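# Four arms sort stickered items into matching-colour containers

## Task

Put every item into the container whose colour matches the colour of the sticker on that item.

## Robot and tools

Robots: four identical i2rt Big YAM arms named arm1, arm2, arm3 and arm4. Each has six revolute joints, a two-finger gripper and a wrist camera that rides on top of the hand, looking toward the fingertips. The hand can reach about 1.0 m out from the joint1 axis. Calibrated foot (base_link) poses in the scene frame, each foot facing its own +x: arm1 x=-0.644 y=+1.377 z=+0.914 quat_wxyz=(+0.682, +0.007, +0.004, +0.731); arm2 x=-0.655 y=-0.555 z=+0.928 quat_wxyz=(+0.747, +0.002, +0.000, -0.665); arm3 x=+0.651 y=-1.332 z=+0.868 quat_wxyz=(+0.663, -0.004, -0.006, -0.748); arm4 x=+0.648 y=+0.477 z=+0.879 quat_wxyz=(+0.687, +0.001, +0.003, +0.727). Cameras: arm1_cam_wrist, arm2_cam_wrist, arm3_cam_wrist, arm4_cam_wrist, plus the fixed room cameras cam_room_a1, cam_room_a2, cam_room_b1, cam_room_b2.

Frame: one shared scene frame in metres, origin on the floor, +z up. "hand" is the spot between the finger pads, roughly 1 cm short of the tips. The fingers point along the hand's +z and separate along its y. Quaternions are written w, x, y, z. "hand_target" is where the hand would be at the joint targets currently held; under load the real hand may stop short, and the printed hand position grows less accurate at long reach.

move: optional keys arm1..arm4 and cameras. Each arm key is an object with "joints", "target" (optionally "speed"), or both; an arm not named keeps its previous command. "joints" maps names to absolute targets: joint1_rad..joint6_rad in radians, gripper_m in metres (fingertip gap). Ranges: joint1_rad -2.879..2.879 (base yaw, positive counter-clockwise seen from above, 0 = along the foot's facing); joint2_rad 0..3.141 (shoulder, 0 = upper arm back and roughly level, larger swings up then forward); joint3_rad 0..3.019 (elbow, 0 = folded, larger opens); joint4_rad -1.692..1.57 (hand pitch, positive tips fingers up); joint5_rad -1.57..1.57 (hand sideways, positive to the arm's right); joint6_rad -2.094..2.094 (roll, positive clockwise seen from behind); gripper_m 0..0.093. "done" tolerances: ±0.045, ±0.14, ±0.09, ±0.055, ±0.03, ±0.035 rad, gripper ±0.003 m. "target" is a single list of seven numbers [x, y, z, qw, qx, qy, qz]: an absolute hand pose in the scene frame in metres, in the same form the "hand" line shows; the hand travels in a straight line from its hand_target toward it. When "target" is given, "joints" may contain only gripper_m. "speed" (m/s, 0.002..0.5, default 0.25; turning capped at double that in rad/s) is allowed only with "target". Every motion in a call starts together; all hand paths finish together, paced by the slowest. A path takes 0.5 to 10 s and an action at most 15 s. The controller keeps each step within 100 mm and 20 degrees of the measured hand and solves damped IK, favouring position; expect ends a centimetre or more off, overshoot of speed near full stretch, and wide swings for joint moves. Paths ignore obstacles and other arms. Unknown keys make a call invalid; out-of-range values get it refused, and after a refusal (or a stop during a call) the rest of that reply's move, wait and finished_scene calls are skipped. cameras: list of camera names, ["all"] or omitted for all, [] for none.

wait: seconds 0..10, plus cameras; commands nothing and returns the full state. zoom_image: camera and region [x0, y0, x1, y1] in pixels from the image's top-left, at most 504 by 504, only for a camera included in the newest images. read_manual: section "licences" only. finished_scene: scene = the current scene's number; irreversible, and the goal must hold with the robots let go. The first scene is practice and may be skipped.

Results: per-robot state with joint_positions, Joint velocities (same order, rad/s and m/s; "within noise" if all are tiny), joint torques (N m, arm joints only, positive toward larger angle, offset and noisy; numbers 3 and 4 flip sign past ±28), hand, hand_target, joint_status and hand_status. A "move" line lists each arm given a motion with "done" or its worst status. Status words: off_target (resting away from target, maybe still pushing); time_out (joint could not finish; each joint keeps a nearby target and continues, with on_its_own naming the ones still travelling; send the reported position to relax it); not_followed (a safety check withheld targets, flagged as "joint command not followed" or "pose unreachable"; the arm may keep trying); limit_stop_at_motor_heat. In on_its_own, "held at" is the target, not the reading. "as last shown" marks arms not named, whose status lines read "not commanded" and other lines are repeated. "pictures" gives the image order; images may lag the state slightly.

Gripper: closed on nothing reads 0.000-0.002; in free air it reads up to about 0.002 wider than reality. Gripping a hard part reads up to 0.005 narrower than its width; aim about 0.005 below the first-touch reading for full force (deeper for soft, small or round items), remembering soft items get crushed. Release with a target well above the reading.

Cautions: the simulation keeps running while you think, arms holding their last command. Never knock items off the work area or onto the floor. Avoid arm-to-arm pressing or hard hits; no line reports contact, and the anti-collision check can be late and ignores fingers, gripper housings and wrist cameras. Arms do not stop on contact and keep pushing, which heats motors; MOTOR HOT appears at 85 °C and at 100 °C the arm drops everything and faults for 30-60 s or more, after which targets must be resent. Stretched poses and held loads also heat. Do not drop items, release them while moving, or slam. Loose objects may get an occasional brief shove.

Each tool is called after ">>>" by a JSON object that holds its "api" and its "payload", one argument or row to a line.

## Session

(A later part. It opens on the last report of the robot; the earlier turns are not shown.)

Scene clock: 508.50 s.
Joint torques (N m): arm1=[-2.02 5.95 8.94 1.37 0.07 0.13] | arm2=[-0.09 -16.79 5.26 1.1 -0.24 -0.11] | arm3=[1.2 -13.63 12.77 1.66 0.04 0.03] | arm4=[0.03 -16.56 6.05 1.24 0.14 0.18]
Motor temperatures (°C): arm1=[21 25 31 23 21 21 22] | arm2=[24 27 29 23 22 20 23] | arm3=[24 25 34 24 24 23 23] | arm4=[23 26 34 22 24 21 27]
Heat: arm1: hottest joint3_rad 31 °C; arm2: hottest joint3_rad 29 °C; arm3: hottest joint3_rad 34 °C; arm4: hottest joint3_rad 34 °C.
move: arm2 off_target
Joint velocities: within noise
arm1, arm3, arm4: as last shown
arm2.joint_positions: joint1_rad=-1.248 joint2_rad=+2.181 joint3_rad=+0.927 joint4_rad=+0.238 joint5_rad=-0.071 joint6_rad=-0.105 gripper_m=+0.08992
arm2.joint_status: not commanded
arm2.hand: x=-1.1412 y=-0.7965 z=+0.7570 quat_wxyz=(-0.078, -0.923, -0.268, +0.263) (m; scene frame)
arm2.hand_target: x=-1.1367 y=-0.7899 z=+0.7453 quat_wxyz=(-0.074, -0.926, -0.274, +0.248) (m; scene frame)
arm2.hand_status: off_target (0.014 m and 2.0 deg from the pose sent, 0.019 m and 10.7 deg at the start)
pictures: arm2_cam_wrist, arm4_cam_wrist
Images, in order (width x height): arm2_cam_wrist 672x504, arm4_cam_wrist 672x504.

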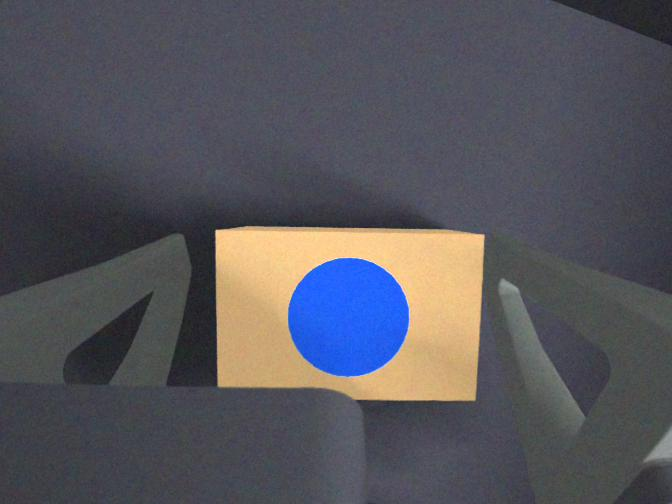

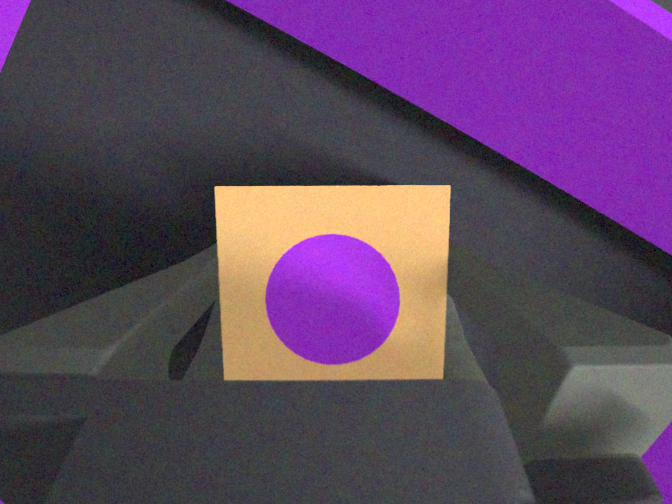

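>>> {"api": "move", "payload": {
  "arm2": {"joints": {"gripper_m": 0.052}},
  "arm4": {"joints": {"joint2_rad": 2.09}},
  "cameras": ["arm2_cam_wrist"]
}}

>>> {"api": "move", "payload": {
  "arm4": {"joints": {"joint2_rad": 2.102}},
  "arm2": {"joints": {"joint2_rad": 1.825, "joint3_rad": 0.963, "joint4_rad": -0.163}},
  "cameras": ["arm2_cam_wrist", "cam_room_a1", "cam_room_a2"]
}}

Scene clock: 513.13 s.
Joint torques (N m): arm1=[-1.55 6.12 8.87 1.35 0.09 0.1] | arm2=[0.09 -16.91 5.27 1.13 -0.2 -0.11] | arm3=[1.32 -13.8 12.78 1.65 0.04 0.03] | arm4=[0.62 -16.62 5.83 1.13 0.14 0.16]
Motor temperatures (°C): arm1=[21 25 31 23 21 21 22] | arm2=[24 27 29 23 22 20 23] | arm3=[24 25 34 24 24 23 23] | arm4=[23 26 34 22 24 21 27]
Heat: arm1: hottest joint3_rad 31 °C; arm2: hottest joint3_rad 29 °C; arm3: hottest joint3_rad 34 °C; arm4: hottest joint3_rad 34 °C.
move: arm2 off_target; arm4 done
Joint velocities: within noise
arm1, arm3: as last shown
arm2.joint_positions: joint1_rad=-1.248 joint2_rad=+2.181 joint3_rad=+0.927 joint4_rad=+0.238 joint5_rad=-0.072 joint6_rad=-0.106 gripper_m=+0.06904
arm2.joint_status: gripper_m off_target (ended at +0.06907, target +0.05200)
arm2.hand: x=-1.1411 y=-0.7966 z=+0.7570 quat_wxyz=(-0.078, -0.923, -0.269, +0.263) (m; scene frame)
arm2.hand_target: x=-1.1366 y=-0.7899 z=+0.7453 quat_wxyz=(-0.074, -0.926, -0.274, +0.248) (m; scene frame)
arm2.hand_status: not commanded
arm4.joint_positions: joint1_rad=-1.093 joint2_rad=+2.065 joint3_rad=+0.985 joint4_rad=+0.030 joint5_rad=-0.001 joint6_rad=-0.013 gripper_m=+0.05314
arm4.joint_status: all done
arm4.hand: x=+1.1325 y=+0.7639 z=+0.7572 quat_wxyz=(-0.246, +0.262, -0.931, -0.066) (m; scene frame)
arm4.hand_target: x=+1.1387 y=+0.7650 z=+0.7504 quat_wxyz=(-0.247, +0.254, -0.933, -0.067) (m; scene frame)
arm4.hand_status: not commanded
pictures: arm2_cam_wrist
Images, in order (width x height): arm2_cam_wrist 672x504.

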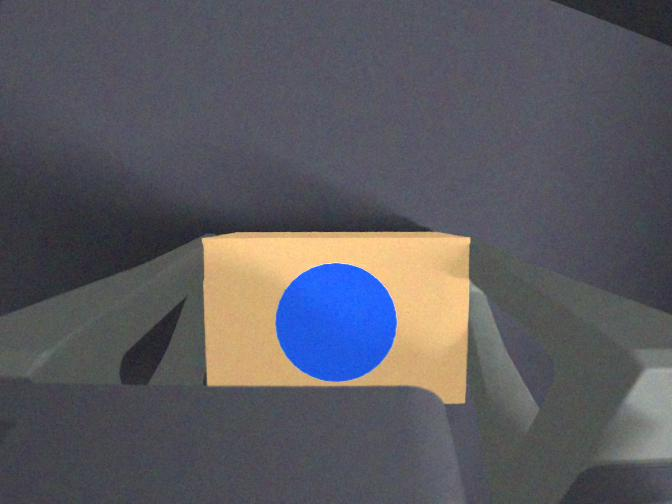

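Scene clock: 514.30 s.
Joint torques (N m): arm1=[-1.61 6.18 9.17 1.25 0.09 0.15] | arm2=[0.03 -15.09 10.21 1.35 -0.21 -0.07] | arm3=[1.26 -13.8 12.78 1.66 0.03 0.02] | arm4=[0.73 -15.38 5.93 1.11 0.17 0.19]
Motor temperatures (°C): arm1=[21 25 31 23 21 21 22] | arm2=[24 27 29 23 22 20 23] | arm3=[24 25 34 24 24 23 23] | arm4=[23 26 34 22 24 21 27]
Heat: arm1: hottest joint3_rad 31 °C; arm2: hottest joint3_rad 29 °C; arm3: hottest joint3_rad 34 °C; arm4: hottest joint3_rad 34 °C.
move: arm2 done; arm4 done
Joint velocities: within noise
arm1.joint_positions: joint1_rad=-2.250 joint2_rad=+0.540 joint3_rad=+1.393 joint4_rad=-1.592 joint5_rad=-0.002 joint6_rad=-0.007 gripper_m=+0.08996
arm1.joint_status: not commanded
arm1.hand: x=-0.5007 y=+1.2812 z=+1.4169 quat_wxyz=(-0.377, -0.271, -0.877, +0.123) (m; scene frame)
arm1.hand_target: x=-0.4999 y=+1.2801 z=+1.4174 quat_wxyz=(-0.373, -0.275, -0.877, +0.121) (m; scene frame)
arm1.hand_status: not commanded
arm2.joint_positions: joint1_rad=-1.248 joint2_rad=+1.801 joint3_rad=+0.941 joint4_rad=-0.150 joint5_rad=-0.072 joint6_rad=-0.110 gripper_m=+0.06904
arm2.joint_status: all done
arm2.hand: x=-1.1512 y=-0.8017 z=+0.9127 quat_wxyz=(-0.078, -0.922, -0.271, +0.266) (m; scene frame)
arm2.hand_target: x=-1.1577 y=-0.8000 z=+0.9067 quat_wxyz=(-0.075, -0.923, -0.274, +0.260) (m; scene frame)
arm2.hand_status: not commanded
arm3.joint_positions: joint1_rad=+1.688 joint2_rad=+1.404 joint3_rad=+1.608 joint4_rad=-1.225 joint5_rad=+0.000 joint6_rad=-0.008 gripper_m=+0.09398
arm3.joint_status: not commanded
arm3.hand: x=+1.1789 y=-1.3285 z=+1.2509 quat_wxyz=(-0.272, +0.004, -0.962, +0.008) (m; scene frame)
arm3.hand_target: x=+1.1860 y=-1.3268 z=+1.2763 quat_wxyz=(-0.301, +0.002, -0.954, +0.007) (m; scene frame)
arm3.hand_status: not commanded
arm4.joint_positions: joint1_rad=-1.093 joint2_rad=+2.066 joint3_rad=+0.985 joint4_rad=+0.030 joint5_rad=-0.001 joint6_rad=-0.012 gripper_m=+0.05314
arm4.joint_status: all done
arm4.hand: x=+1.1323 y=+0.7638 z=+0.7568 quat_wxyz=(-0.246, +0.261, -0.931, -0.066) (m; scene frame)
arm4.hand_target: x=+1.1360 y=+0.7634 z=+0.7438 quat_wxyz=(-0.242, +0.254, -0.934, -0.065) (m; scene frame)
arm4.hand_status: not commanded
pictures: arm2_cam_wrist, cam_room_a1, cam_room_a2
Images, in order (width x height): arm2_cam_wrist 672x504, cam_room_a1 672x504, cam_room_a2 672x504.

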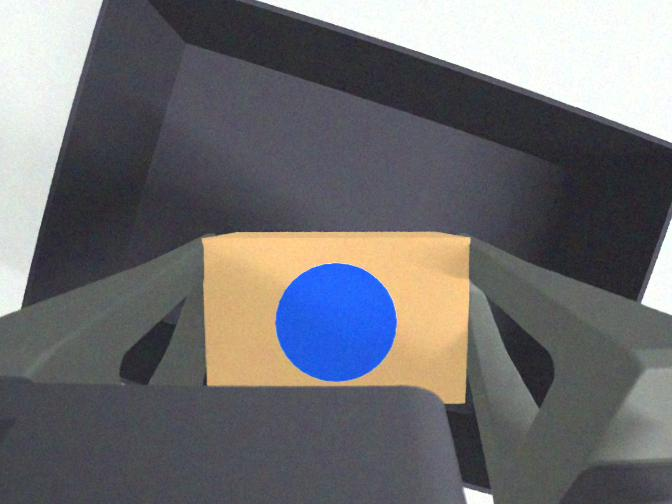

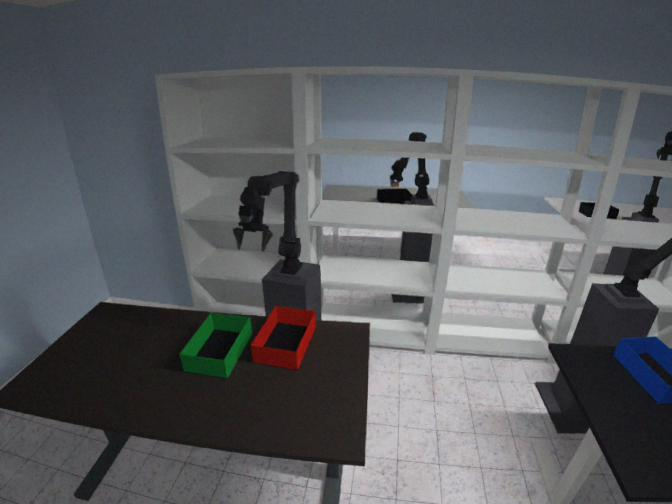

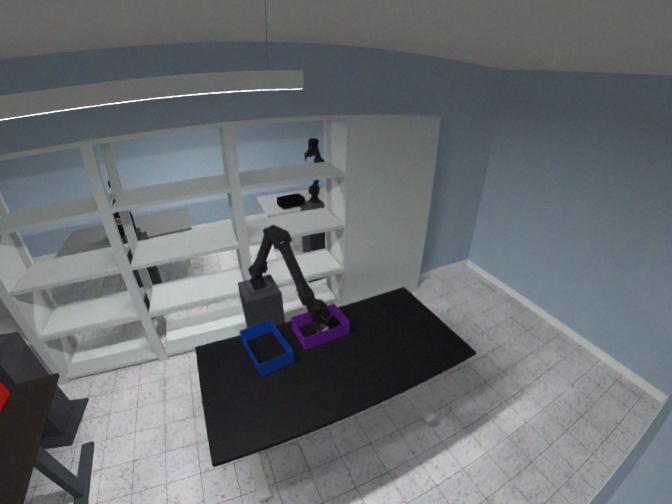

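>>> {"api": "move", "payload": {
  "arm4": {"joints": {"gripper_m": 0.09}},
  "arm2": {"joints": {"joint2_rad": 0.55, "joint3_rad": 1.4, "joint4_rad": -1.6, "joint5_rad": 0, "joint6_rad": 0}},
  "cameras": ["arm4_cam_wrist"]
}}

>>> {"api": "move", "payload": {
  "arm4": {"joints": {"joint2_rad": 1.637, "joint3_rad": 0.993, "joint4_rad": -0.361}},
  "arm2": {"joints": {"joint1_rad": 0.4}},
  "cameras": ["arm4_cam_wrist", "arm2_cam_wrist"]
}}

Scene clock: 524.37 s.
Joint torques (N m): arm1=[-1.26 6.01 8.77 1.43 0.09 0.12] | arm2=[0.09 1.44 7.72 1.73 0.13 0.21] | arm3=[1.38 -13.68 12.82 1.65 0.05 0.03] | arm4=[0.67 -15.68 5.85 1.03 0.12 0.15]
Motor temperatures (°C): arm1=[21 25 31 23 21 21 22] | arm2=[24 27 30 23 22 20 24] | arm3=[24 25 34 24 24 23 23] | arm4=[23 26 33 22 24 21 27]
Heat: arm1: hottest joint3_rad 31 °C; arm2: hottest joint3_rad 30 °C; arm3: hottest joint3_rad 34 °C; arm4: hottest joint3_rad 33 °C.
move: arm2 done; arm4 done
Joint velocities: within noise
arm1, arm3: as last shown
arm2.joint_positions: joint1_rad=-1.248 joint2_rad=+0.559 joint3_rad=+1.414 joint4_rad=-1.588 joint5_rad=-0.003 joint6_rad=-0.014 gripper_m=+0.06904
arm2.joint_status: all done
arm2.hand: x=-0.8100 y=-0.6295 z=+1.4403 quat_wxyz=(-0.086, -0.890, -0.207, +0.396) (m; scene frame)
arm2.hand_target: x=-0.8075 y=-0.6261 z=+1.4333 quat_wxyz=(-0.084, -0.896, -0.197, +0.389) (m; scene frame)
arm2.hand_status: not commanded
arm4.joint_positions: joint1_rad=-1.093 joint2_rad=+2.072 joint3_rad=+0.985 joint4_rad=+0.030 joint5_rad=-0.001 joint6_rad=-0.012 gripper_m=+0.08992
arm4.joint_status: all done
arm4.hand: x=+1.1310 y=+0.7630 z=+0.7535 quat_wxyz=(-0.243, +0.261, -0.932, -0.065) (m; scene frame)
arm4.hand_target: x=+1.1360 y=+0.7634 z=+0.7439 quat_wxyz=(-0.242, +0.254, -0.934, -0.065) (m; scene frame)
arm4.hand_status: not commanded
pictures: arm4_cam_wrist
Images, in order (width x height): arm4_cam_wrist 672x504.

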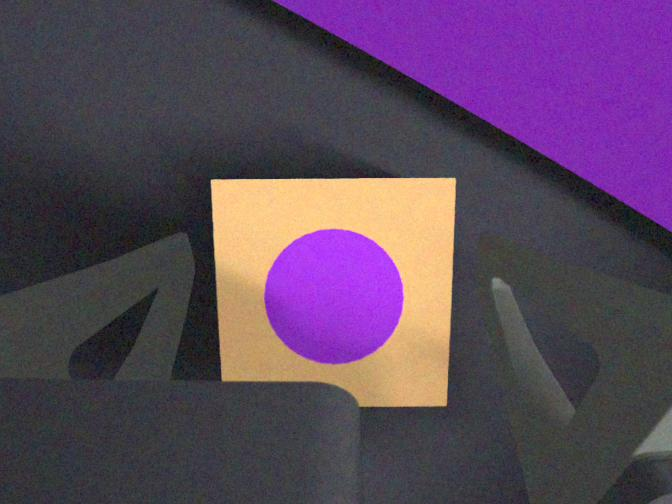

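Scene clock: 526.20 s.
Joint torques (N m): arm1=[-2.14 6.3 8.79 1.33 0.09 0.12] | arm2=[1.26 1.49 7.72 1.78 0 0.21] | arm3=[1.32 -13.86 12.79 1.63 0.04 0.03] | arm4=[0.32 -13.51 8.2 0.44 0.17 0.11]
Motor temperatures (°C): arm1=[21 25 31 23 21 21 22] | arm2=[24 27 30 23 22 20 24] | arm3=[24 25 34 24 24 23 23] | arm4=[23 26 33 22 24 21 27]
Heat: arm1: hottest joint3_rad 31 °C; arm2: hottest joint3_rad 30 °C; arm3: hottest joint3_rad 34 °C; arm4: hottest joint3_rad 33 °C.
move: arm2 done; arm4 done
Joint velocities: within noise
arm1, arm3: as last shown
arm2.joint_positions: joint1_rad=+0.394 joint2_rad=+0.559 joint3_rad=+1.414 joint4_rad=-1.588 joint5_rad=+0.000 joint6_rad=-0.013 gripper_m=+0.06906
arm2.joint_status: all done
arm2.hand: x=-0.5731 y=-0.7055 z=+1.4404 quat_wxyz=(-0.350, -0.457, -0.791, +0.206) (m; scene frame)
arm2.hand_target: x=-0.5741 y=-0.7018 z=+1.4335 quat_wxyz=(-0.345, -0.462, -0.793, +0.199) (m; scene frame)
arm2.hand_status: not commanded
arm4.joint_positions: joint1_rad=-1.093 joint2_rad=+1.612 joint3_rad=+0.985 joint4_rad=-0.350 joint5_rad=-0.001 joint6_rad=-0.012 gripper_m=+0.08992
arm4.joint_status: all done
arm4.hand: x=+1.1235 y=+0.7588 z=+0.9538 quat_wxyz=(-0.280, +0.258, -0.922, -0.075) (m; scene frame)
arm4.hand_target: x=+1.1245 y=+0.7568 z=+0.9429 quat_wxyz=(-0.267, +0.252, -0.927, -0.072) (m; scene frame)
arm4.hand_status: not commanded
pictures: arm2_cam_wrist, arm4_cam_wrist
Images, in order (width x height): arm2_cam_wrist 672x504, arm4_cam_wrist 672x504.

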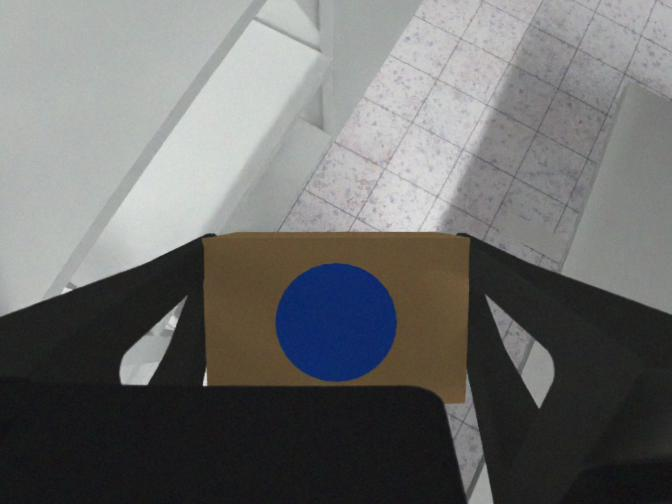

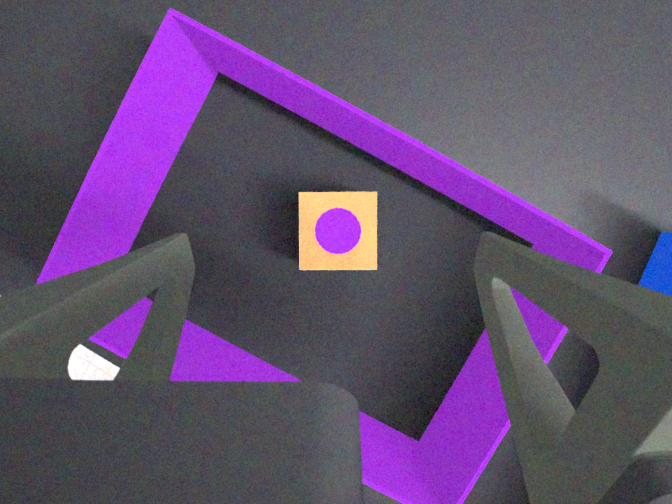

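>>> {"api": "move", "payload": {
  "arm4": {"joints": {"joint2_rad": 0.55, "joint3_rad": 1.4, "joint4_rad": -1.6}},
  "arm2": {"joints": {"joint1_rad": 2.12}},
  "cameras": []
}}

>>> {"api": "move", "payload": {
  "arm4": {"joints": {"joint1_rad": 2.19}},
  "arm2": {"joints": {"joint2_rad": 1.205, "joint3_rad": 1.014, "joint4_rad": -0.814}},
  "cameras": ["arm2_cam_wrist"]
}}

>>> {"api": "move", "payload": {
  "arm2": {"target": [0.0, -0.04, 1.095, -0.2445, 0.3168, -0.9125, -0.0849]},
  "cameras": ["arm2_cam_wrist"]
}}

Scene clock: 541.13 s.
Joint torques (N m): arm1=[-1.85 6.01 8.94 1.36 0.08 0.11] | arm2=[1.2 1.49 7.68 1.77 0 0.19] | arm3=[1.26 -13.74 12.72 1.61 0.04 0.02] | arm4=[0.62 2.73 6.56 0.84 0.16 0.15]
Motor temperatures (°C): arm1=[21 25 31 23 21 21 22] | arm2=[23 26 30 23 22 20 24] | arm3=[24 25 34 24 24 23 23] | arm4=[23 26 33 22 24 21 26]
Heat: arm1: hottest joint3_rad 31 °C; arm2: hottest joint3_rad 30 °C; arm3: hottest joint3_rad 34 °C; arm4: hottest joint3_rad 33 °C.
move: arm2 done; arm4 done
Joint velocities: within noise
arm1, arm3: as last shown
arm2.joint_positions: joint1_rad=+2.114 joint2_rad=+0.559 joint3_rad=+1.414 joint4_rad=-1.588 joint5_rad=+0.000 joint6_rad=-0.013 gripper_m=+0.06906
arm2.joint_status: all done
arm2.hand: x=-0.5215 y=-0.4529 z=+1.4413 quat_wxyz=(-0.387, +0.301, -0.862, -0.131) (m; scene frame)
arm2.hand_target: x=-0.5249 y=-0.4544 z=+1.4344 quat_wxyz=(-0.378, +0.299, -0.866, -0.132) (m; scene frame)
arm2.hand_status: not commanded
arm4.joint_positions: joint1_rad=-1.093 joint2_rad=+0.552 joint3_rad=+1.402 joint4_rad=-1.589 joint5_rad=-0.001 joint6_rad=-0.012 gripper_m=+0.08992
arm4.joint_status: all done
arm4.hand: x=+0.7958 y=+0.5650 z=+1.3865 quat_wxyz=(-0.388, +0.247, -0.882, -0.104) (m; scene frame)
arm4.hand_target: x=+0.7940 y=+0.5629 z=+1.3838 quat_wxyz=(-0.382, +0.241, -0.886, -0.103) (m; scene frame)
arm4.hand_status: not commanded
pictures: none
No camera images: "cameras" was empty.

Scene clock: 543.77 s.
Joint torques (N m): arm1=[-2.37 5.66 9.02 1.39 0.08 0.11] | arm2=[1.14 -10.29 12.79 2.61 0 0.2] | arm3=[1.38 -13.86 12.78 1.66 0.04 0.03] | arm4=[1.03 3.31 6.56 0.81 0.09 0.17]
Motor temperatures (°C): arm1=[21 25 31 23 21 21 22] | arm2=[23 26 30 23 22 20 24] | arm3=[24 25 34 24 24 23 23] | arm4=[23 26 33 22 24 21 26]
Heat: arm1: hottest joint3_rad 31 °C; arm2: hottest joint3_rad 30 °C; arm3: hottest joint3_rad 34 °C; arm4: hottest joint3_rad 33 °C.
move: arm2 done; arm4 done
Joint velocities: within noise
arm1, arm3: as last shown
arm2.joint_positions: joint1_rad=+2.114 joint2_rad=+1.203 joint3_rad=+1.002 joint4_rad=-0.833 joint5_rad=+0.000 joint6_rad=-0.013 gripper_m=+0.06906
arm2.joint_status: all done
arm2.hand: x=-0.3005 y=-0.2808 z=+1.1505 quat_wxyz=(-0.253, +0.318, -0.910, -0.086) (m; scene frame)
arm2.hand_target: x=-0.2962 y=-0.2742 z=+1.1580 quat_wxyz=(-0.265, +0.314, -0.907, -0.092) (m; scene frame)
arm2.hand_status: not commanded
arm4.joint_positions: joint1_rad=+2.185 joint2_rad=+0.552 joint3_rad=+1.402 joint4_rad=-1.589 joint5_rad=+0.001 joint6_rad=-0.011 gripper_m=+0.08996
arm4.joint_status: all done
arm4.hand: x=+0.5175 y=+0.3745 z=+1.3885 quat_wxyz=(+0.131, +0.861, +0.305, -0.385) (m; scene frame)
arm4.hand_target: x=+0.5201 y=+0.3755 z=+1.3857 quat_wxyz=(+0.133, +0.864, +0.303, -0.379) (m; scene frame)
arm4.hand_status: not commanded
pictures: arm2_cam_wrist
Images, in order (width x height): arm2_cam_wrist 672x504.

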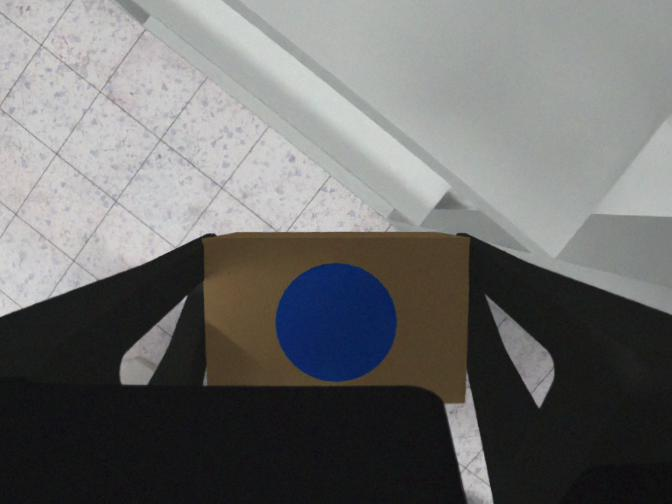

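Scene clock: 546.27 s.
Joint torques (N m): arm1=[-2.02 6.36 8.8 1.39 0.11 0.12] | arm2=[1.44 -24.82 17.48 1.22 0.02 0.18] | arm3=[1.26 -13.8 12.81 1.63 0.05 0.02] | arm4=[1.2 3.49 6.61 0.76 0.12 0.14]
Motor temperatures (°C): arm1=[21 25 31 23 21 21 22] | arm2=[23 26 31 23 22 20 24] | arm3=[24 25 34 24 24 23 23] | arm4=[23 26 33 22 24 21 26]
Heat: arm1: hottest joint3_rad 31 °C; arm2: hottest joint3_rad 31 °C; arm3: hottest joint3_rad 34 °C; arm4: hottest joint3_rad 33 °C.
move: arm2 off_target
Joint velocities: within noise
arm1, arm3, arm4: as last shown
arm2.joint_positions: joint1_rad=+2.114 joint2_rad=+2.282 joint3_rad=+2.287 joint4_rad=-1.073 joint5_rad=+0.000 joint6_rad=-0.013 gripper_m=+0.06906
arm2.joint_status: not commanded
arm2.hand: x=-0.0069 y=-0.0526 z=+1.0906 quat_wxyz=(-0.237, +0.320, -0.914, -0.080) (m; scene frame)
arm2.hand_target: x=-0.0009 y=-0.0406 z=+1.0951 quat_wxyz=(-0.246, +0.317, -0.912, -0.085) (m; scene frame)
arm2.hand_status: off_target (0.015 m and 1.1 deg from the pose sent, 0.389 m and 1.0 deg at the start)
pictures: arm2_cam_wrist
Images, in order (width x height): arm2_cam_wrist 672x504.

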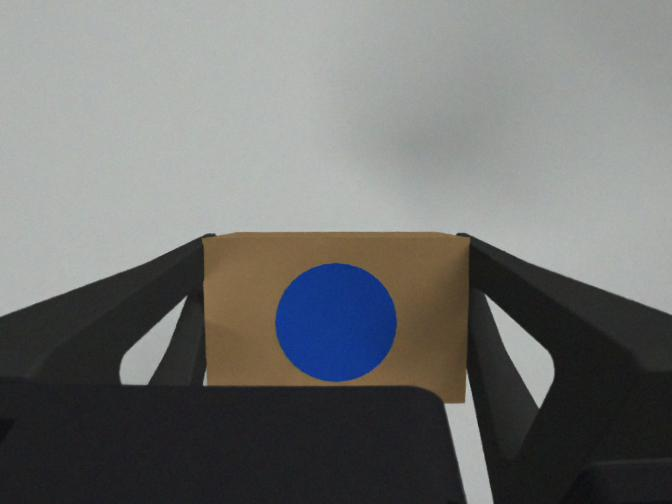

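>>> {"api": "move", "payload": {
  "arm2": {"target": [0.0, -0.04, 1.035, -0.2445, 0.3168, -0.9125, -0.0849]},
  "arm4": {"joints": {"joint2_rad": 1.19, "joint3_rad": 1.085, "joint4_rad": -0.895}},
  "cameras": []
}}

>>> {"api": "move", "payload": {
  "arm2": {"target": [0.0, -0.04, 1.022, -0.2445, 0.3168, -0.9125, -0.0849]},
  "cameras": ["arm2_cam_wrist", "arm4_cam_wrist"]
}}

Scene clock: 552.60 s.
Joint torques (N m): arm1=[-1.73 6.24 8.91 1.31 0.05 0.12] | arm2=[1.26 -25.11 11.55 2.54 0.03 0.18] | arm3=[1.38 -13.8 12.77 1.68 0.04 0.03] | arm4=[1.26 -9.99 10.35 1.5 0.11 0.15]
Motor temperatures (°C): arm1=[21 25 31 23 21 21 22] | arm2=[23 26 32 23 22 20 24] | arm3=[24 25 34 24 24 23 23] | arm4=[23 25 33 22 24 21 26]
Heat: arm1: hottest joint3_rad 31 °C; arm2: hottest joint3_rad 32 °C; arm3: hottest joint3_rad 34 °C; arm4: hottest joint3_rad 33 °C.
move: arm2 off_target; arm4 done
Joint velocities: within noise
arm1, arm3: as last shown
arm2.joint_positions: joint1_rad=+2.114 joint2_rad=+2.294 joint3_rad=+2.221 joint4_rad=-0.959 joint5_rad=+0.000 joint6_rad=-0.013 gripper_m=+0.06906
arm2.joint_status: not commanded
arm2.hand: x=+0.0008 y=-0.0466 z=+1.0613 quat_wxyz=(-0.254, +0.318, -0.909, -0.086) (m; scene frame)
arm2.hand_target: x=-0.0009 y=-0.0407 z=+1.0351 quat_wxyz=(-0.244, +0.317, -0.913, -0.085) (m; scene frame)
arm2.hand_status: off_target (0.027 m and 1.1 deg from the pose sent, 0.057 m and 1.1 deg at the start)
arm4.joint_positions: joint1_rad=+2.185 joint2_rad=+1.191 joint3_rad=+1.069 joint4_rad=-0.911 joint5_rad=+0.001 joint6_rad=-0.011 gripper_m=+0.08996
arm4.joint_status: all done
arm4.hand: x=+0.2964 y=+0.1991 z=+1.1315 quat_wxyz=(+0.087, +0.908, +0.322, -0.254) (m; scene frame)
arm4.hand_target: x=+0.2922 y=+0.1930 z=+1.1422 quat_wxyz=(+0.094, +0.905, +0.317, -0.269) (m; scene frame)
arm4.hand_status: not commanded
pictures: none
No camera images: "cameras" was empty.

Scene clock: 553.57 s.
Joint torques (N m): arm1=[-1.49 6.01 9.01 1.46 0.07 0.09] | arm2=[1.38 -24.76 10.92 2.61 0.03 0.17] | arm3=[1.38 -13.8 12.79 1.66 0.04 0.03] | arm4=[1.2 -9.82 10.28 1.47 0.11 0.17]
Motor temperatures (°C): arm1=[21 25 31 23 21 21 22] | arm2=[23 26 32 23 22 20 24] | arm3=[24 25 34 24 24 23 23] | arm4=[23 25 33 22 24 21 26]
Heat: arm1: hottest joint3_rad 31 °C; arm2: hottest joint3_rad 32 °C; arm3: hottest joint3_rad 34 °C; arm4: hottest joint3_rad 33 °C.
move: arm2 off_target
Joint velocities: within noise
arm1, arm3, arm4: as last shown
arm2.joint_positions: joint1_rad=+2.114 joint2_rad=+2.294 joint3_rad=+2.203 joint4_rad=-0.930 joint5_rad=+0.000 joint6_rad=-0.013 gripper_m=+0.06906
arm2.joint_status: not commanded
arm2.hand: x=+0.0023 y=-0.0455 z=+1.0560 quat_wxyz=(-0.259, +0.318, -0.908, -0.088) (m; scene frame)
arm2.hand_target: x=-0.0012 y=-0.0410 z=+1.0224 quat_wxyz=(-0.244, +0.317, -0.913, -0.085) (m; scene frame)
arm2.hand_status: off_target (0.034 m and 1.7 deg from the pose sent, 0.040 m and 1.1 deg at the start)
arm4.hand_target: x=+0.2922 y=+0.1930 z=+1.1422 quat_wxyz=(+0.094, +0.905, +0.317, -0.268) (m; scene frame)
pictures: arm2_cam_wrist, arm4_cam_wrist
Images, in order (width x height): arm2_cam_wrist 672x504, arm4_cam_wrist 672x504.

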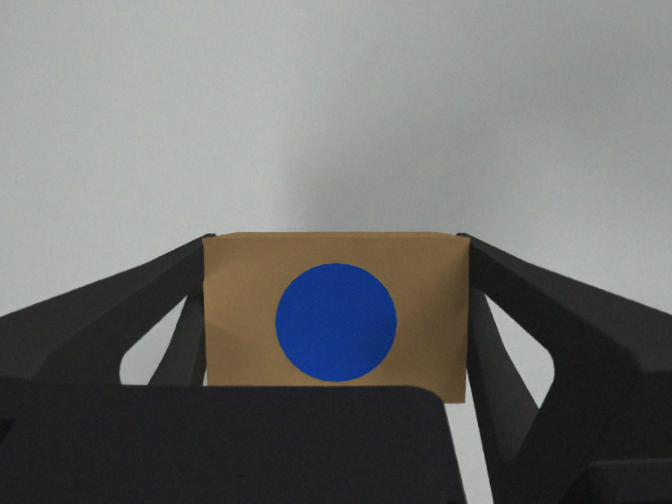

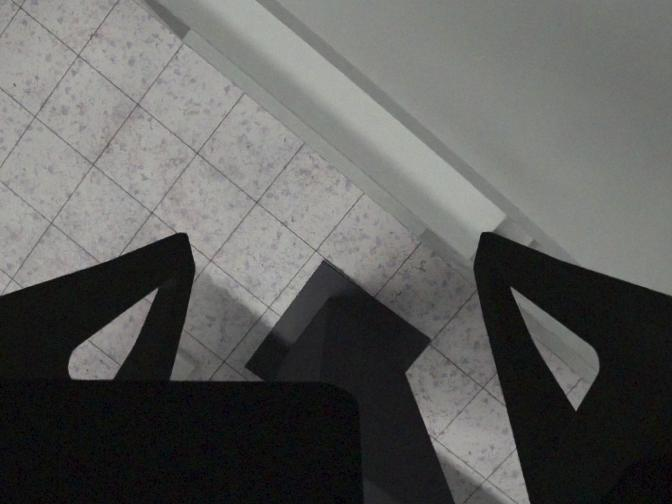

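>>> {"api": "move", "payload": {
  "arm2": {"joints": {"joint2_rad": 2.335, "joint3_rad": 2.225, "joint4_rad": -0.925}},
  "cameras": []
}}

>>> {"api": "move", "payload": {
  "arm2": {"joints": {"joint2_rad": 2.345, "joint3_rad": 2.225, "joint4_rad": -0.925}},
  "cameras": ["arm2_cam_wrist"]
}}

Scene clock: 559.13 s.
Joint torques (N m): arm1=[-1.67 6.01 8.91 1.4 0.07 0.09] | arm2=[1.2 -24.41 13.83 2 0.03 0.18] | arm3=[1.26 -13.86 12.77 1.62 0.04 0.03] | arm4=[1.32 -9.88 10.22 1.4 0.08 0.17]
Motor temperatures (°C): arm1=[21 25 31 23 21 21 22] | arm2=[23 27 32 23 22 20 24] | arm3=[24 25 34 24 24 23 23] | arm4=[23 25 33 22 24 21 26]
Heat: arm1: hottest joint3_rad 31 °C; arm2: hottest joint3_rad 32 °C; arm3: hottest joint3_rad 34 °C; arm4: hottest joint3_rad 33 °C.
move: arm2 done
Joint velocities: within noise
arm1.joint_positions: joint1_rad=-2.250 joint2_rad=+0.540 joint3_rad=+1.393 joint4_rad=-1.592 joint5_rad=-0.002 joint6_rad=-0.007 gripper_m=+0.08996
arm1.joint_status: not commanded
arm1.hand: x=-0.5007 y=+1.2812 z=+1.4169 quat_wxyz=(-0.377, -0.271, -0.877, +0.123) (m; scene frame)
arm1.hand_target: x=-0.4999 y=+1.2801 z=+1.4174 quat_wxyz=(-0.373, -0.275, -0.877, +0.121) (m; scene frame)
arm1.hand_status: not commanded
arm2.joint_positions: joint1_rad=+2.114 joint2_rad=+2.294 joint3_rad=+2.203 joint4_rad=-0.930 joint5_rad=+0.000 joint6_rad=-0.013 gripper_m=+0.06906
arm2.joint_status: all done
arm2.hand: x=+0.0023 y=-0.0455 z=+1.0560 quat_wxyz=(-0.259, +0.318, -0.908, -0.088) (m; scene frame)
arm2.hand_target: x=+0.0034 y=-0.0374 z=+1.0345 quat_wxyz=(-0.252, +0.316, -0.911, -0.087) (m; scene frame)
arm2.hand_status: not commanded
arm3.joint_positions: joint1_rad=+1.688 joint2_rad=+1.404 joint3_rad=+1.608 joint4_rad=-1.225 joint5_rad=+0.000 joint6_rad=-0.008 gripper_m=+0.09398
arm3.joint_status: not commanded
arm3.hand: x=+1.1789 y=-1.3285 z=+1.2509 quat_wxyz=(-0.272, +0.004, -0.962, +0.008) (m; scene frame)
arm3.hand_target: x=+1.1860 y=-1.3268 z=+1.2763 quat_wxyz=(-0.301, +0.002, -0.954, +0.007) (m; scene frame)
arm3.hand_status: not commanded
arm4.joint_positions: joint1_rad=+2.185 joint2_rad=+1.191 joint3_rad=+1.069 joint4_rad=-0.910 joint5_rad=+0.001 joint6_rad=-0.011 gripper_m=+0.08996
arm4.joint_status: not commanded
arm4.hand: x=+0.2963 y=+0.1991 z=+1.1316 quat_wxyz=(+0.087, +0.908, +0.322, -0.254) (m; scene frame)
arm4.hand_target: x=+0.2922 y=+0.1930 z=+1.1422 quat_wxyz=(+0.094, +0.905, +0.317, -0.269) (m; scene frame)
arm4.hand_status: not commanded
pictures: none
No camera images: "cameras" was empty.

Scene clock: 559.80 s.
Joint torques (N m): arm1=[-2.08 5.42 8.99 1.42 0.13 0.1] | arm2=[1.32 -24.7 13.76 1.99 0.04 0.18] | arm3=[1.32 -13.8 12.79 1.66 0.04 0.02] | arm4=[1.08 -9.35 10.37 1.36 0.09 0.17]
Motor temperatures (°C): arm1=[21 25 31 23 21 21 22] | arm2=[23 27 32 23 22 20 24] | arm3=[24 25 34 24 24 23 23] | arm4=[23 25 33 22 24 21 26]
Heat: arm1: hottest joint3_rad 31 °C; arm2: hottest joint3_rad 32 °C; arm3: hottest joint3_rad 34 °C; arm4: hottest joint3_rad 33 °C.
move: arm2 done
Joint velocities: within noise
arm1, arm3, arm4: as last shown
arm2.joint_positions: joint1_rad=+2.114 joint2_rad=+2.305 joint3_rad=+2.203 joint4_rad=-0.930 joint5_rad=+0.000 joint6_rad=-0.013 gripper_m=+0.06906
arm2.joint_status: all done
arm2.hand: x=+0.0022 y=-0.0455 z=+1.0470 quat_wxyz=(-0.254, +0.318, -0.909, -0.086) (m; scene frame)
arm2.hand_target: x=+0.0032 y=-0.0376 z=+1.0262 quat_wxyz=(-0.247, +0.317, -0.912, -0.086) (m; scene frame)
arm2.hand_status: not commanded
pictures: arm2_cam_wrist
Images, in order (width x height): arm2_cam_wrist 672x504.

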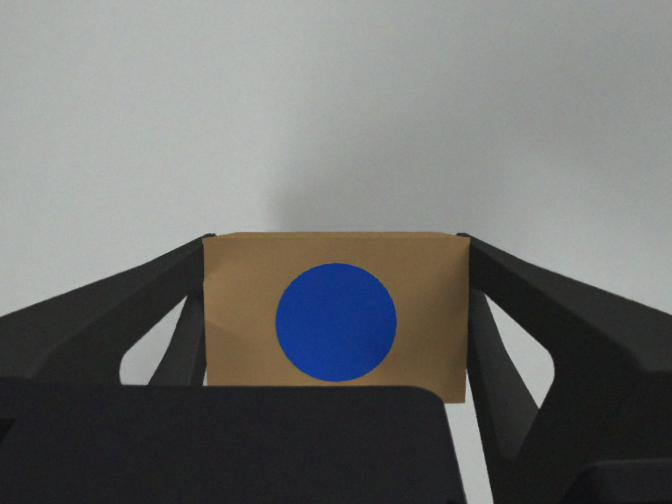

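>>> {"api": "move", "payload": {
  "arm2": {"joints": {"joint2_rad": 2.360}},
  "cameras": []
}}

>>> {"api": "move", "payload": {
  "arm2": {"joints": {"joint2_rad": 2.375}},
  "cameras": ["arm2_cam_wrist"]
}}

Scene clock: 564.00 s.
Joint torques (N m): arm1=[-1.49 5.54 8.92 1.31 0.04 0.11] | arm2=[1.38 -24.76 13.72 1.99 0.03 0.17] | arm3=[1.32 -13.8 12.79 1.61 0.04 0.03] | arm4=[1.08 -10.05 10.29 1.57 0.06 0.13]
Motor temperatures (°C): arm1=[21 25 31 23 21 21 22] | arm2=[23 27 32 23 22 20 24] | arm3=[24 25 34 24 24 23 23] | arm4=[23 25 33 22 24 21 26]
Heat: arm1: hottest joint3_rad 31 °C; arm2: hottest joint3_rad 32 °C; arm3: hottest joint3_rad 34 °C; arm4: hottest joint3_rad 33 °C.
move: arm2 done
Joint velocities: within noise
arm1, arm3, arm4: as last shown
arm2.joint_positions: joint1_rad=+2.114 joint2_rad=+2.322 joint3_rad=+2.203 joint4_rad=-0.930 joint5_rad=+0.000 joint6_rad=-0.013 gripper_m=+0.06906
arm2.joint_status: all done
arm2.hand: x=+0.0020 y=-0.0457 z=+1.0337 quat_wxyz=(-0.246, +0.319, -0.911, -0.083) (m; scene frame)
arm2.hand_target: x=+0.0027 y=-0.0379 z=+1.0141 quat_wxyz=(-0.240, +0.317, -0.914, -0.083) (m; scene frame)
arm2.hand_status: not commanded
pictures: none
No camera images: "cameras" was empty.

Scene clock: 564.60 s.
Joint torques (N m): arm1=[-2.26 6.07 8.9 1.28 0.09 0.1] | arm2=[1.32 -23.71 13.71 1.96 0.03 0.18] | arm3=[1.32 -13.68 12.77 1.59 0.04 0.03] | arm4=[1.14 -9.93 10.4 1.51 0.07 0.16]
Motor temperatures (°C): arm1=[21 25 31 23 21 21 22] | arm2=[23 27 32 23 22 20 24] | arm3=[24 25 34 24 24 23 23] | arm4=[23 25 33 22 24 21 26]
Heat: arm1: hottest joint3_rad 31 °C; arm2: hottest joint3_rad 32 °C; arm3: hottest joint3_rad 34 °C; arm4: hottest joint3_rad 33 °C.
move: arm2 done
Joint velocities: within noise
arm1, arm3, arm4: as last shown
arm2.joint_positions: joint1_rad=+2.114 joint2_rad=+2.324 joint3_rad=+2.203 joint4_rad=-0.930 joint5_rad=+0.000 joint6_rad=-0.013 gripper_m=+0.06906
arm2.joint_status: all done
arm2.hand: x=+0.0019 y=-0.0457 z=+1.0322 quat_wxyz=(-0.245, +0.319, -0.912, -0.083) (m; scene frame)
arm2.hand_target: x=+0.0021 y=-0.0384 z=+1.0019 quat_wxyz=(-0.233, +0.318, -0.915, -0.081) (m; scene frame)
arm2.hand_status: not commanded
pictures: arm2_cam_wrist
Images, in order (width x height): arm2_cam_wrist 672x504.

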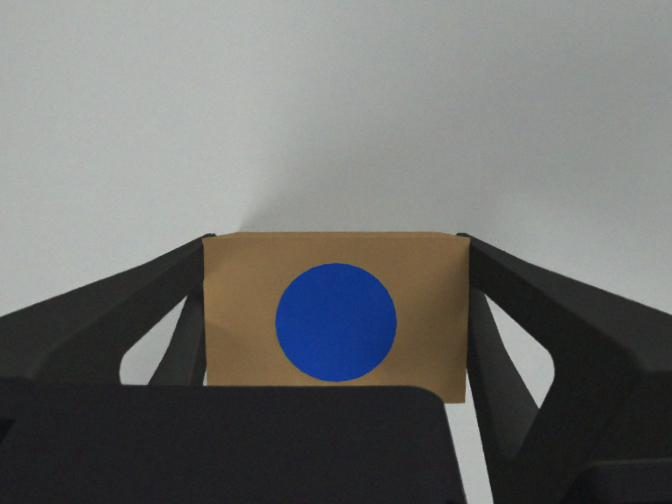

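>>> {"api": "move", "payload": {
  "arm2": {"joints": {"gripper_m": 0.09}},
  "cameras": ["arm2_cam_wrist"]
}}

>>> {"api": "move", "payload": {
  "arm2": {"target": [-0.04, -0.07, 1.13, -0.2445, 0.3168, -0.9125, -0.0849]},
  "cameras": ["arm2_cam_wrist"]
}}

>>> {"api": "move", "payload": {
  "arm2": {"target": [-0.302, -0.276, 1.14, -0.2445, 0.3168, -0.9125, -0.0849]},
  "cameras": []
}}

Scene clock: 570.40 s.
Joint torques (N m): arm1=[-1.67 6.12 8.88 1.39 0.11 0.12] | arm2=[1.32 -24.18 13.75 1.99 0.04 0.17] | arm3=[1.26 -13.86 12.78 1.66 0.04 0.04] | arm4=[1.08 -9.88 10.32 1.36 0.07 0.16]
Motor temperatures (°C): arm1=[21 25 31 23 21 21 22] | arm2=[23 27 32 23 22 20 24] | arm3=[24 25 34 24 24 23 23] | arm4=[23 25 33 22 24 21 26]
Heat: arm1: hottest joint3_rad 31 °C; arm2: hottest joint3_rad 32 °C; arm3: hottest joint3_rad 34 °C; arm4: hottest joint3_rad 33 °C.
move: arm2 done
Joint velocities: within noise
arm1, arm3, arm4: as last shown
arm2.joint_positions: joint1_rad=+2.114 joint2_rad=+2.329 joint3_rad=+2.203 joint4_rad=-0.930 joint5_rad=+0.000 joint6_rad=-0.013 gripper_m=+0.08992
arm2.joint_status: all done
arm2.hand: x=+0.0018 y=-0.0458 z=+1.0279 quat_wxyz=(-0.243, +0.319, -0.912, -0.082) (m; scene frame)
arm2.hand_target: x=+0.0021 y=-0.0384 z=+1.0020 quat_wxyz=(-0.234, +0.318, -0.915, -0.081) (m; scene frame)
arm2.hand_status: not commanded
pictures: arm2_cam_wrist
Images, in order (width x height): arm2_cam_wrist 672x504.

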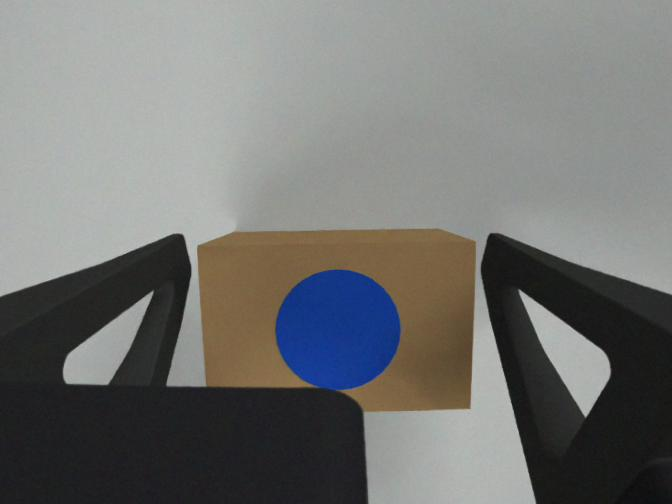

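Scene clock: 571.73 s.
Joint torques (N m): arm1=[-1.85 6.3 8.96 1.28 0.1 0.13] | arm2=[1.61 -23.18 10.81 1.36 0.09 0.19] | arm3=[1.32 -13.8 12.79 1.65 0.04 0.03] | arm4=[1.26 -9.52 10.4 1.43 0.1 0.17]
Motor temperatures (°C): arm1=[21 25 31 23 21 21 22] | arm2=[23 27 32 23 22 20 24] | arm3=[24 25 34 24 24 23 23] | arm4=[23 25 33 22 24 21 26]
Heat: arm1: hottest joint3_rad 31 °C; arm2: hottest joint3_rad 32 °C; arm3: hottest joint3_rad 34 °C; arm4: hottest joint3_rad 33 °C.
move: arm2 off_target
Joint velocities: within noise
arm1, arm3, arm4: as last shown
arm2.joint_positions: joint1_rad=+2.114 joint2_rad=+2.100 joint3_rad=+2.133 joint4_rad=-1.029 joint5_rad=+0.000 joint6_rad=-0.012 gripper_m=+0.08992
arm2.joint_status: not commanded
arm2.hand: x=-0.0337 y=-0.0736 z=+1.1603 quat_wxyz=(-0.270, +0.316, -0.905, -0.092) (m; scene frame)
arm2.hand_target: x=-0.0403 y=-0.0705 z=+1.1303 quat_wxyz=(-0.245, +0.317, -0.912, -0.085) (m; scene frame)
arm2.hand_status: off_target (0.031 m and 3.1 deg from the pose sent, 0.113 m and 0.4 deg at the start)
pictures: arm2_cam_wrist
Images, in order (width x height): arm2_cam_wrist 672x504.

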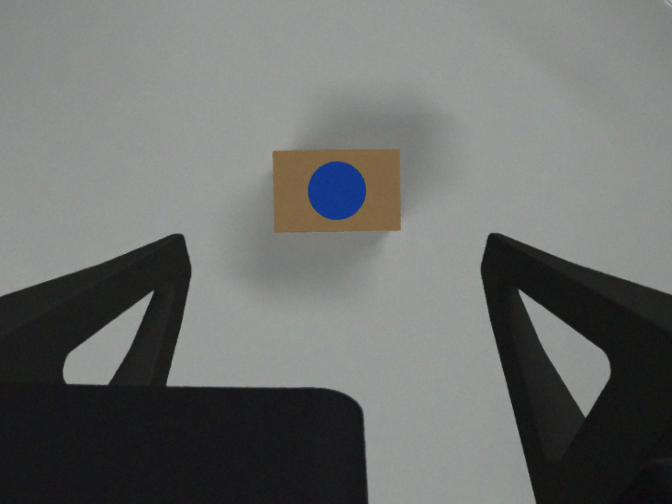

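Scene clock: 573.70 s.
Joint torques (N m): arm1=[-1.26 5.01 8.84 1.2 0.15 0.11] | arm2=[1.38 -10.17 10.71 1.72 0.13 0.18] | arm3=[1.26 -13.74 12.78 1.59 0.05 0.03] | arm4=[0.62 -9.99 10.28 1.43 0.07 0.15]
Motor temperatures (°C): arm1=[21 25 31 23 21 21 22] | arm2=[23 27 32 23 22 20 24] | arm3=[24 25 34 24 24 23 23] | arm4=[22 25 33 22 24 21 26]
Heat: arm1: hottest joint3_rad 31 °C; arm2: hottest joint3_rad 32 °C; arm3: hottest joint3_rad 34 °C; arm4: hottest joint3_rad 33 °C.
move: arm2 off_target
Joint velocities: within noise
arm1, arm3, arm4: as last shown
arm2.joint_positions: joint1_rad=+2.116 joint2_rad=+1.215 joint3_rad=+1.010 joint4_rad=-0.821 joint5_rad=+0.000 joint6_rad=-0.010 gripper_m=+0.08992
arm2.joint_status: not commanded
arm2.hand: x=-0.2965 y=-0.2768 z=+1.1507 quat_wxyz=(-0.256, +0.317, -0.909, -0.087) (m; scene frame)
arm2.hand_target: x=-0.3020 y=-0.2761 z=+1.1401 quat_wxyz=(-0.245, +0.317, -0.912, -0.085) (m; scene frame)
arm2.hand_status: off_target (0.012 m and 1.4 deg from the pose sent, 0.337 m and 3.2 deg at the start)
pictures: none
No camera images: "cameras" was empty.

>>> {"api": "move", "payload": {
  "arm4": {"target": [0.02, -0.03, 1.125, 0.0862, 0.9108, 0.3217, -0.244]},
  "arm2": {"joints": {"joint2_rad": 0.55, "joint3_rad": 1.4, "joint4_rad": -1.6}},
  "cameras": ["arm4_cam_wrist"]
}}

Scene clock: 582.87 s.
Joint torques (N m): arm1=[-1.79 5.83 8.9 1.39 0.05 0.11] | arm2=[1.49 2.26 7.95 1.69 0.14 0.18] | arm3=[1.32 -13.92 12.78 1.63 0.04 0.02] | arm4=[1.32 -23.53 12.88 0.4 0.07 0.17]
Motor temperatures (°C): arm1=[21 25 31 23 21 21 22] | arm2=[23 27 33 23 22 20 24] | arm3=[24 25 34 24 24 23 23] | arm4=[22 25 34 22 24 21 26]
Heat: arm1: hottest joint3_rad 31 °C; arm2: hottest joint3_rad 33 °C; arm3: hottest joint3_rad 34 °C; arm4: hottest joint3_rad 34 °C.
move: arm2 done; arm4 off_target
Joint velocities: within noise
arm1, arm3: as last shown
arm2.joint_positions: joint1_rad=+2.116 joint2_rad=+0.551 joint3_rad=+1.410 joint4_rad=-1.586 joint5_rad=+0.000 joint6_rad=-0.010 gripper_m=+0.08992
arm2.joint_status: all done
arm2.hand: x=-0.5235 y=-0.4542 z=+1.4413 quat_wxyz=(-0.389, +0.300, -0.861, -0.133) (m; scene frame)
arm2.hand_target: x=-0.5252 y=-0.4541 z=+1.4344 quat_wxyz=(-0.378, +0.300, -0.866, -0.132) (m; scene frame)
arm2.hand_status: not commanded
arm4.joint_positions: joint1_rad=+2.186 joint2_rad=+2.210 joint3_rad=+2.369 joint4_rad=-1.222 joint5_rad=+0.001 joint6_rad=-0.011 gripper_m=+0.08996
arm4.joint_status: not commanded
arm4.hand: x=+0.0231 y=-0.0185 z=+1.1233 quat_wxyz=(+0.082, +0.911, +0.324, -0.240) (m; scene frame)
arm4.hand_target: x=+0.0206 y=-0.0297 z=+1.1250 quat_wxyz=(+0.087, +0.910, +0.322, -0.245) (m; scene frame)
arm4.hand_status: off_target (0.012 m and 0.7 deg from the pose sent, 0.359 m and 1.2 deg at the start)
pictures: arm4_cam_wrist
Images, in order (width x height): arm4_cam_wrist 672x504.

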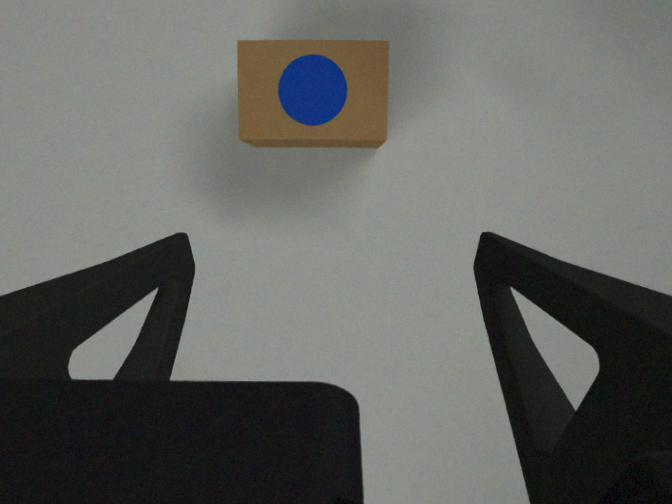

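>>> {"api": "move", "payload": {
  "arm4": {"target": [-0.018, -0.078, 1.095, 0.0862, 0.9108, 0.3217, -0.244]},
  "arm2": {"joints": {"joint1_rad": 1.2}},
  "cameras": ["arm4_cam_wrist"]
}}

Scene clock: 594.23 s.
Joint torques (N m): arm1=[-1.9 5.77 8.79 1.14 0.11 0.11] | arm2=[0.32 2.43 7.97 1.68 0.07 0.18] | arm3=[1.26 -13.63 12.82 1.63 0.05 0.02] | arm4=[1.14 -28.45 12.44 0.59 0.2 0.19]
Motor temperatures (°C): arm1=[21 25 31 23 21 21 21] | arm2=[23 27 33 23 22 20 23] | arm3=[24 26 34 24 24 23 23] | arm4=[22 27 38 22 24 21 25]
Heat: arm1: hottest joint3_rad 31 °C; arm2: hottest joint3_rad 33 °C; arm3: hottest joint3_rad 34 °C; arm4: hottest joint3_rad 38 °C.
move: arm2 done; arm4 done
Joint velocities: within noise
arm1.joint_positions: joint1_rad=-2.250 joint2_rad=+0.540 joint3_rad=+1.393 joint4_rad=-1.592 joint5_rad=-0.002 joint6_rad=-0.007 gripper_m=+0.08996
arm1.joint_status: not commanded
arm1.hand: x=-0.5007 y=+1.2812 z=+1.4169 quat_wxyz=(-0.377, -0.271, -0.877, +0.123) (m; scene frame)
arm1.hand_target: x=-0.4999 y=+1.2801 z=+1.4174 quat_wxyz=(-0.373, -0.275, -0.877, +0.121) (m; scene frame)
arm1.hand_status: not commanded
arm2.joint_positions: joint1_rad=+1.206 joint2_rad=+0.551 joint3_rad=+1.410 joint4_rad=-1.586 joint5_rad=+0.001 joint6_rad=-0.010 gripper_m=+0.08992
arm2.joint_status: all done
arm2.hand: x=-0.4936 y=-0.5987 z=+1.4409 quat_wxyz=(-0.407, -0.109, -0.905, +0.052) (m; scene frame)
arm2.hand_target: x=-0.4952 y=-0.5996 z=+1.4340 quat_wxyz=(-0.396, -0.118, -0.909, +0.050) (m; scene frame)
arm2.hand_status: not commanded
arm3.joint_positions: joint1_rad=+1.688 joint2_rad=+1.404 joint3_rad=+1.608 joint4_rad=-1.225 joint5_rad=+0.000 joint6_rad=-0.008 gripper_m=+0.09398
arm3.joint_status: not commanded
arm3.hand: x=+1.1789 y=-1.3285 z=+1.2509 quat_wxyz=(-0.272, +0.004, -0.962, +0.008) (m; scene frame)
arm3.hand_target: x=+1.1860 y=-1.3268 z=+1.2763 quat_wxyz=(-0.301, +0.002, -0.954, +0.007) (m; scene frame)
arm3.hand_status: not commanded
arm4.joint_positions: joint1_rad=+2.208 joint2_rad=+2.546 joint3_rad=+2.879 joint4_rad=-1.352 joint5_rad=+0.006 joint6_rad=+0.001 gripper_m=+0.08996
arm4.joint_status: not commanded
arm4.hand: x=-0.0160 y=-0.0723 z=+1.0864 quat_wxyz=(+0.091, +0.905, +0.325, -0.260) (m; scene frame)
arm4.hand_target: x=-0.0168 y=-0.0771 z=+1.0945 quat_wxyz=(+0.096, +0.903, +0.319, -0.270) (m; scene frame)
arm4.hand_status: done (0.010 m and 2.0 deg from the pose sent, 0.078 m and 0.7 deg at the start; a joint's target at an end of its range on 25 of 43 steps)
pictures: arm4_cam_wrist
Images, in order (width x height): arm4_cam_wrist 672x504.

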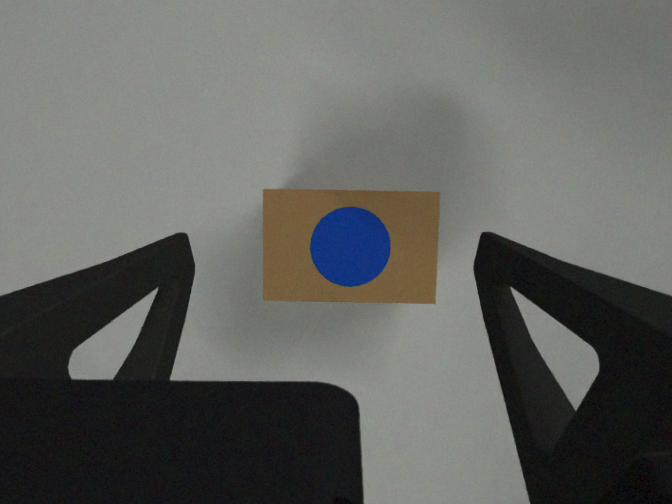

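>>> {"api": "move", "payload": {
  "arm4": {"target": [-0.021, -0.074, 1.02, 0.0862, 0.9108, 0.3217, -0.244]},
  "arm2": {"joints": {"joint1_rad": -1.687}},
  "cameras": ["arm4_cam_wrist"]
}}

Scene clock: 601.03 s.
Joint torques (N m): arm1=[-2.14 6.07 8.8 1.25 0.09 0.14] | arm2=[0.26 2.26 8.02 1.69 0.03 0.19] | arm3=[1.32 -13.86 12.78 1.65 0.04 0.03] | arm4=[0.44 -30.51 8.75 1.24 0.02 0.12]
Motor temperatures (°C): arm1=[21 25 31 23 21 21 21] | arm2=[23 27 32 22 22 20 23] | arm3=[24 26 34 24 24 23 23] | arm4=[22 27 39 22 24 21 25]
Heat: arm1: hottest joint3_rad 31 °C; arm2: hottest joint3_rad 32 °C; arm3: hottest joint3_rad 34 °C; arm4: hottest joint3_rad 39 °C.
move: arm2 done; arm4 done
Joint velocities: within noise
arm1, arm3: as last shown
arm2.joint_positions: joint1_rad=-1.681 joint2_rad=+0.551 joint3_rad=+1.410 joint4_rad=-1.586 joint5_rad=+0.002 joint6_rad=-0.009 gripper_m=+0.08996
arm2.joint_status: all done
arm2.hand: x=-0.8238 y=-0.5571 z=+1.4404 quat_wxyz=(+0.003, -0.913, -0.007, +0.409) (m; scene frame)
arm2.hand_target: x=-0.8224 y=-0.5560 z=+1.4336 quat_wxyz=(+0.002, -0.917, +0.001, +0.398) (m; scene frame)
arm2.hand_status: not commanded
arm4.joint_positions: joint1_rad=+2.211 joint2_rad=+2.511 joint3_rad=+2.644 joint4_rad=-1.200 joint5_rad=+0.007 joint6_rad=+0.000 gripper_m=+0.08996
arm4.joint_status: not commanded
arm4.hand: x=-0.0163 y=-0.0757 z=+1.0184 quat_wxyz=(+0.083, +0.910, +0.329, -0.238) (m; scene frame)
arm4.hand_target: x=-0.0210 y=-0.0740 z=+1.0199 quat_wxyz=(+0.086, +0.911, +0.322, -0.244) (m; scene frame)
arm4.hand_status: done (0.005 m and 1.1 deg from the pose sent, 0.067 m and 2.0 deg at the start)
pictures: arm4_cam_wrist
Images, in order (width x height): arm4_cam_wrist 672x504.

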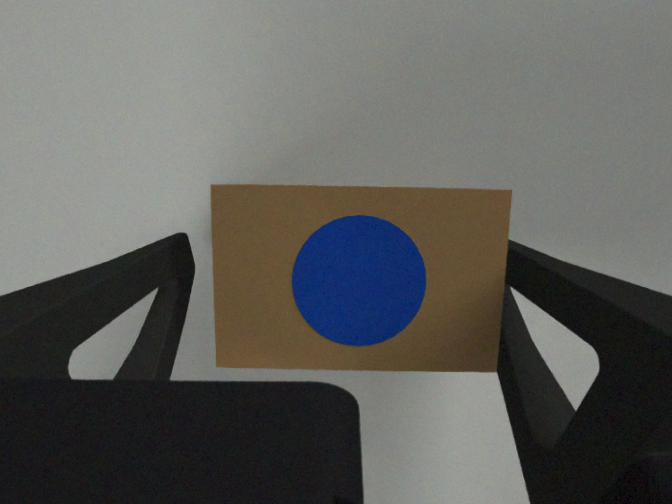

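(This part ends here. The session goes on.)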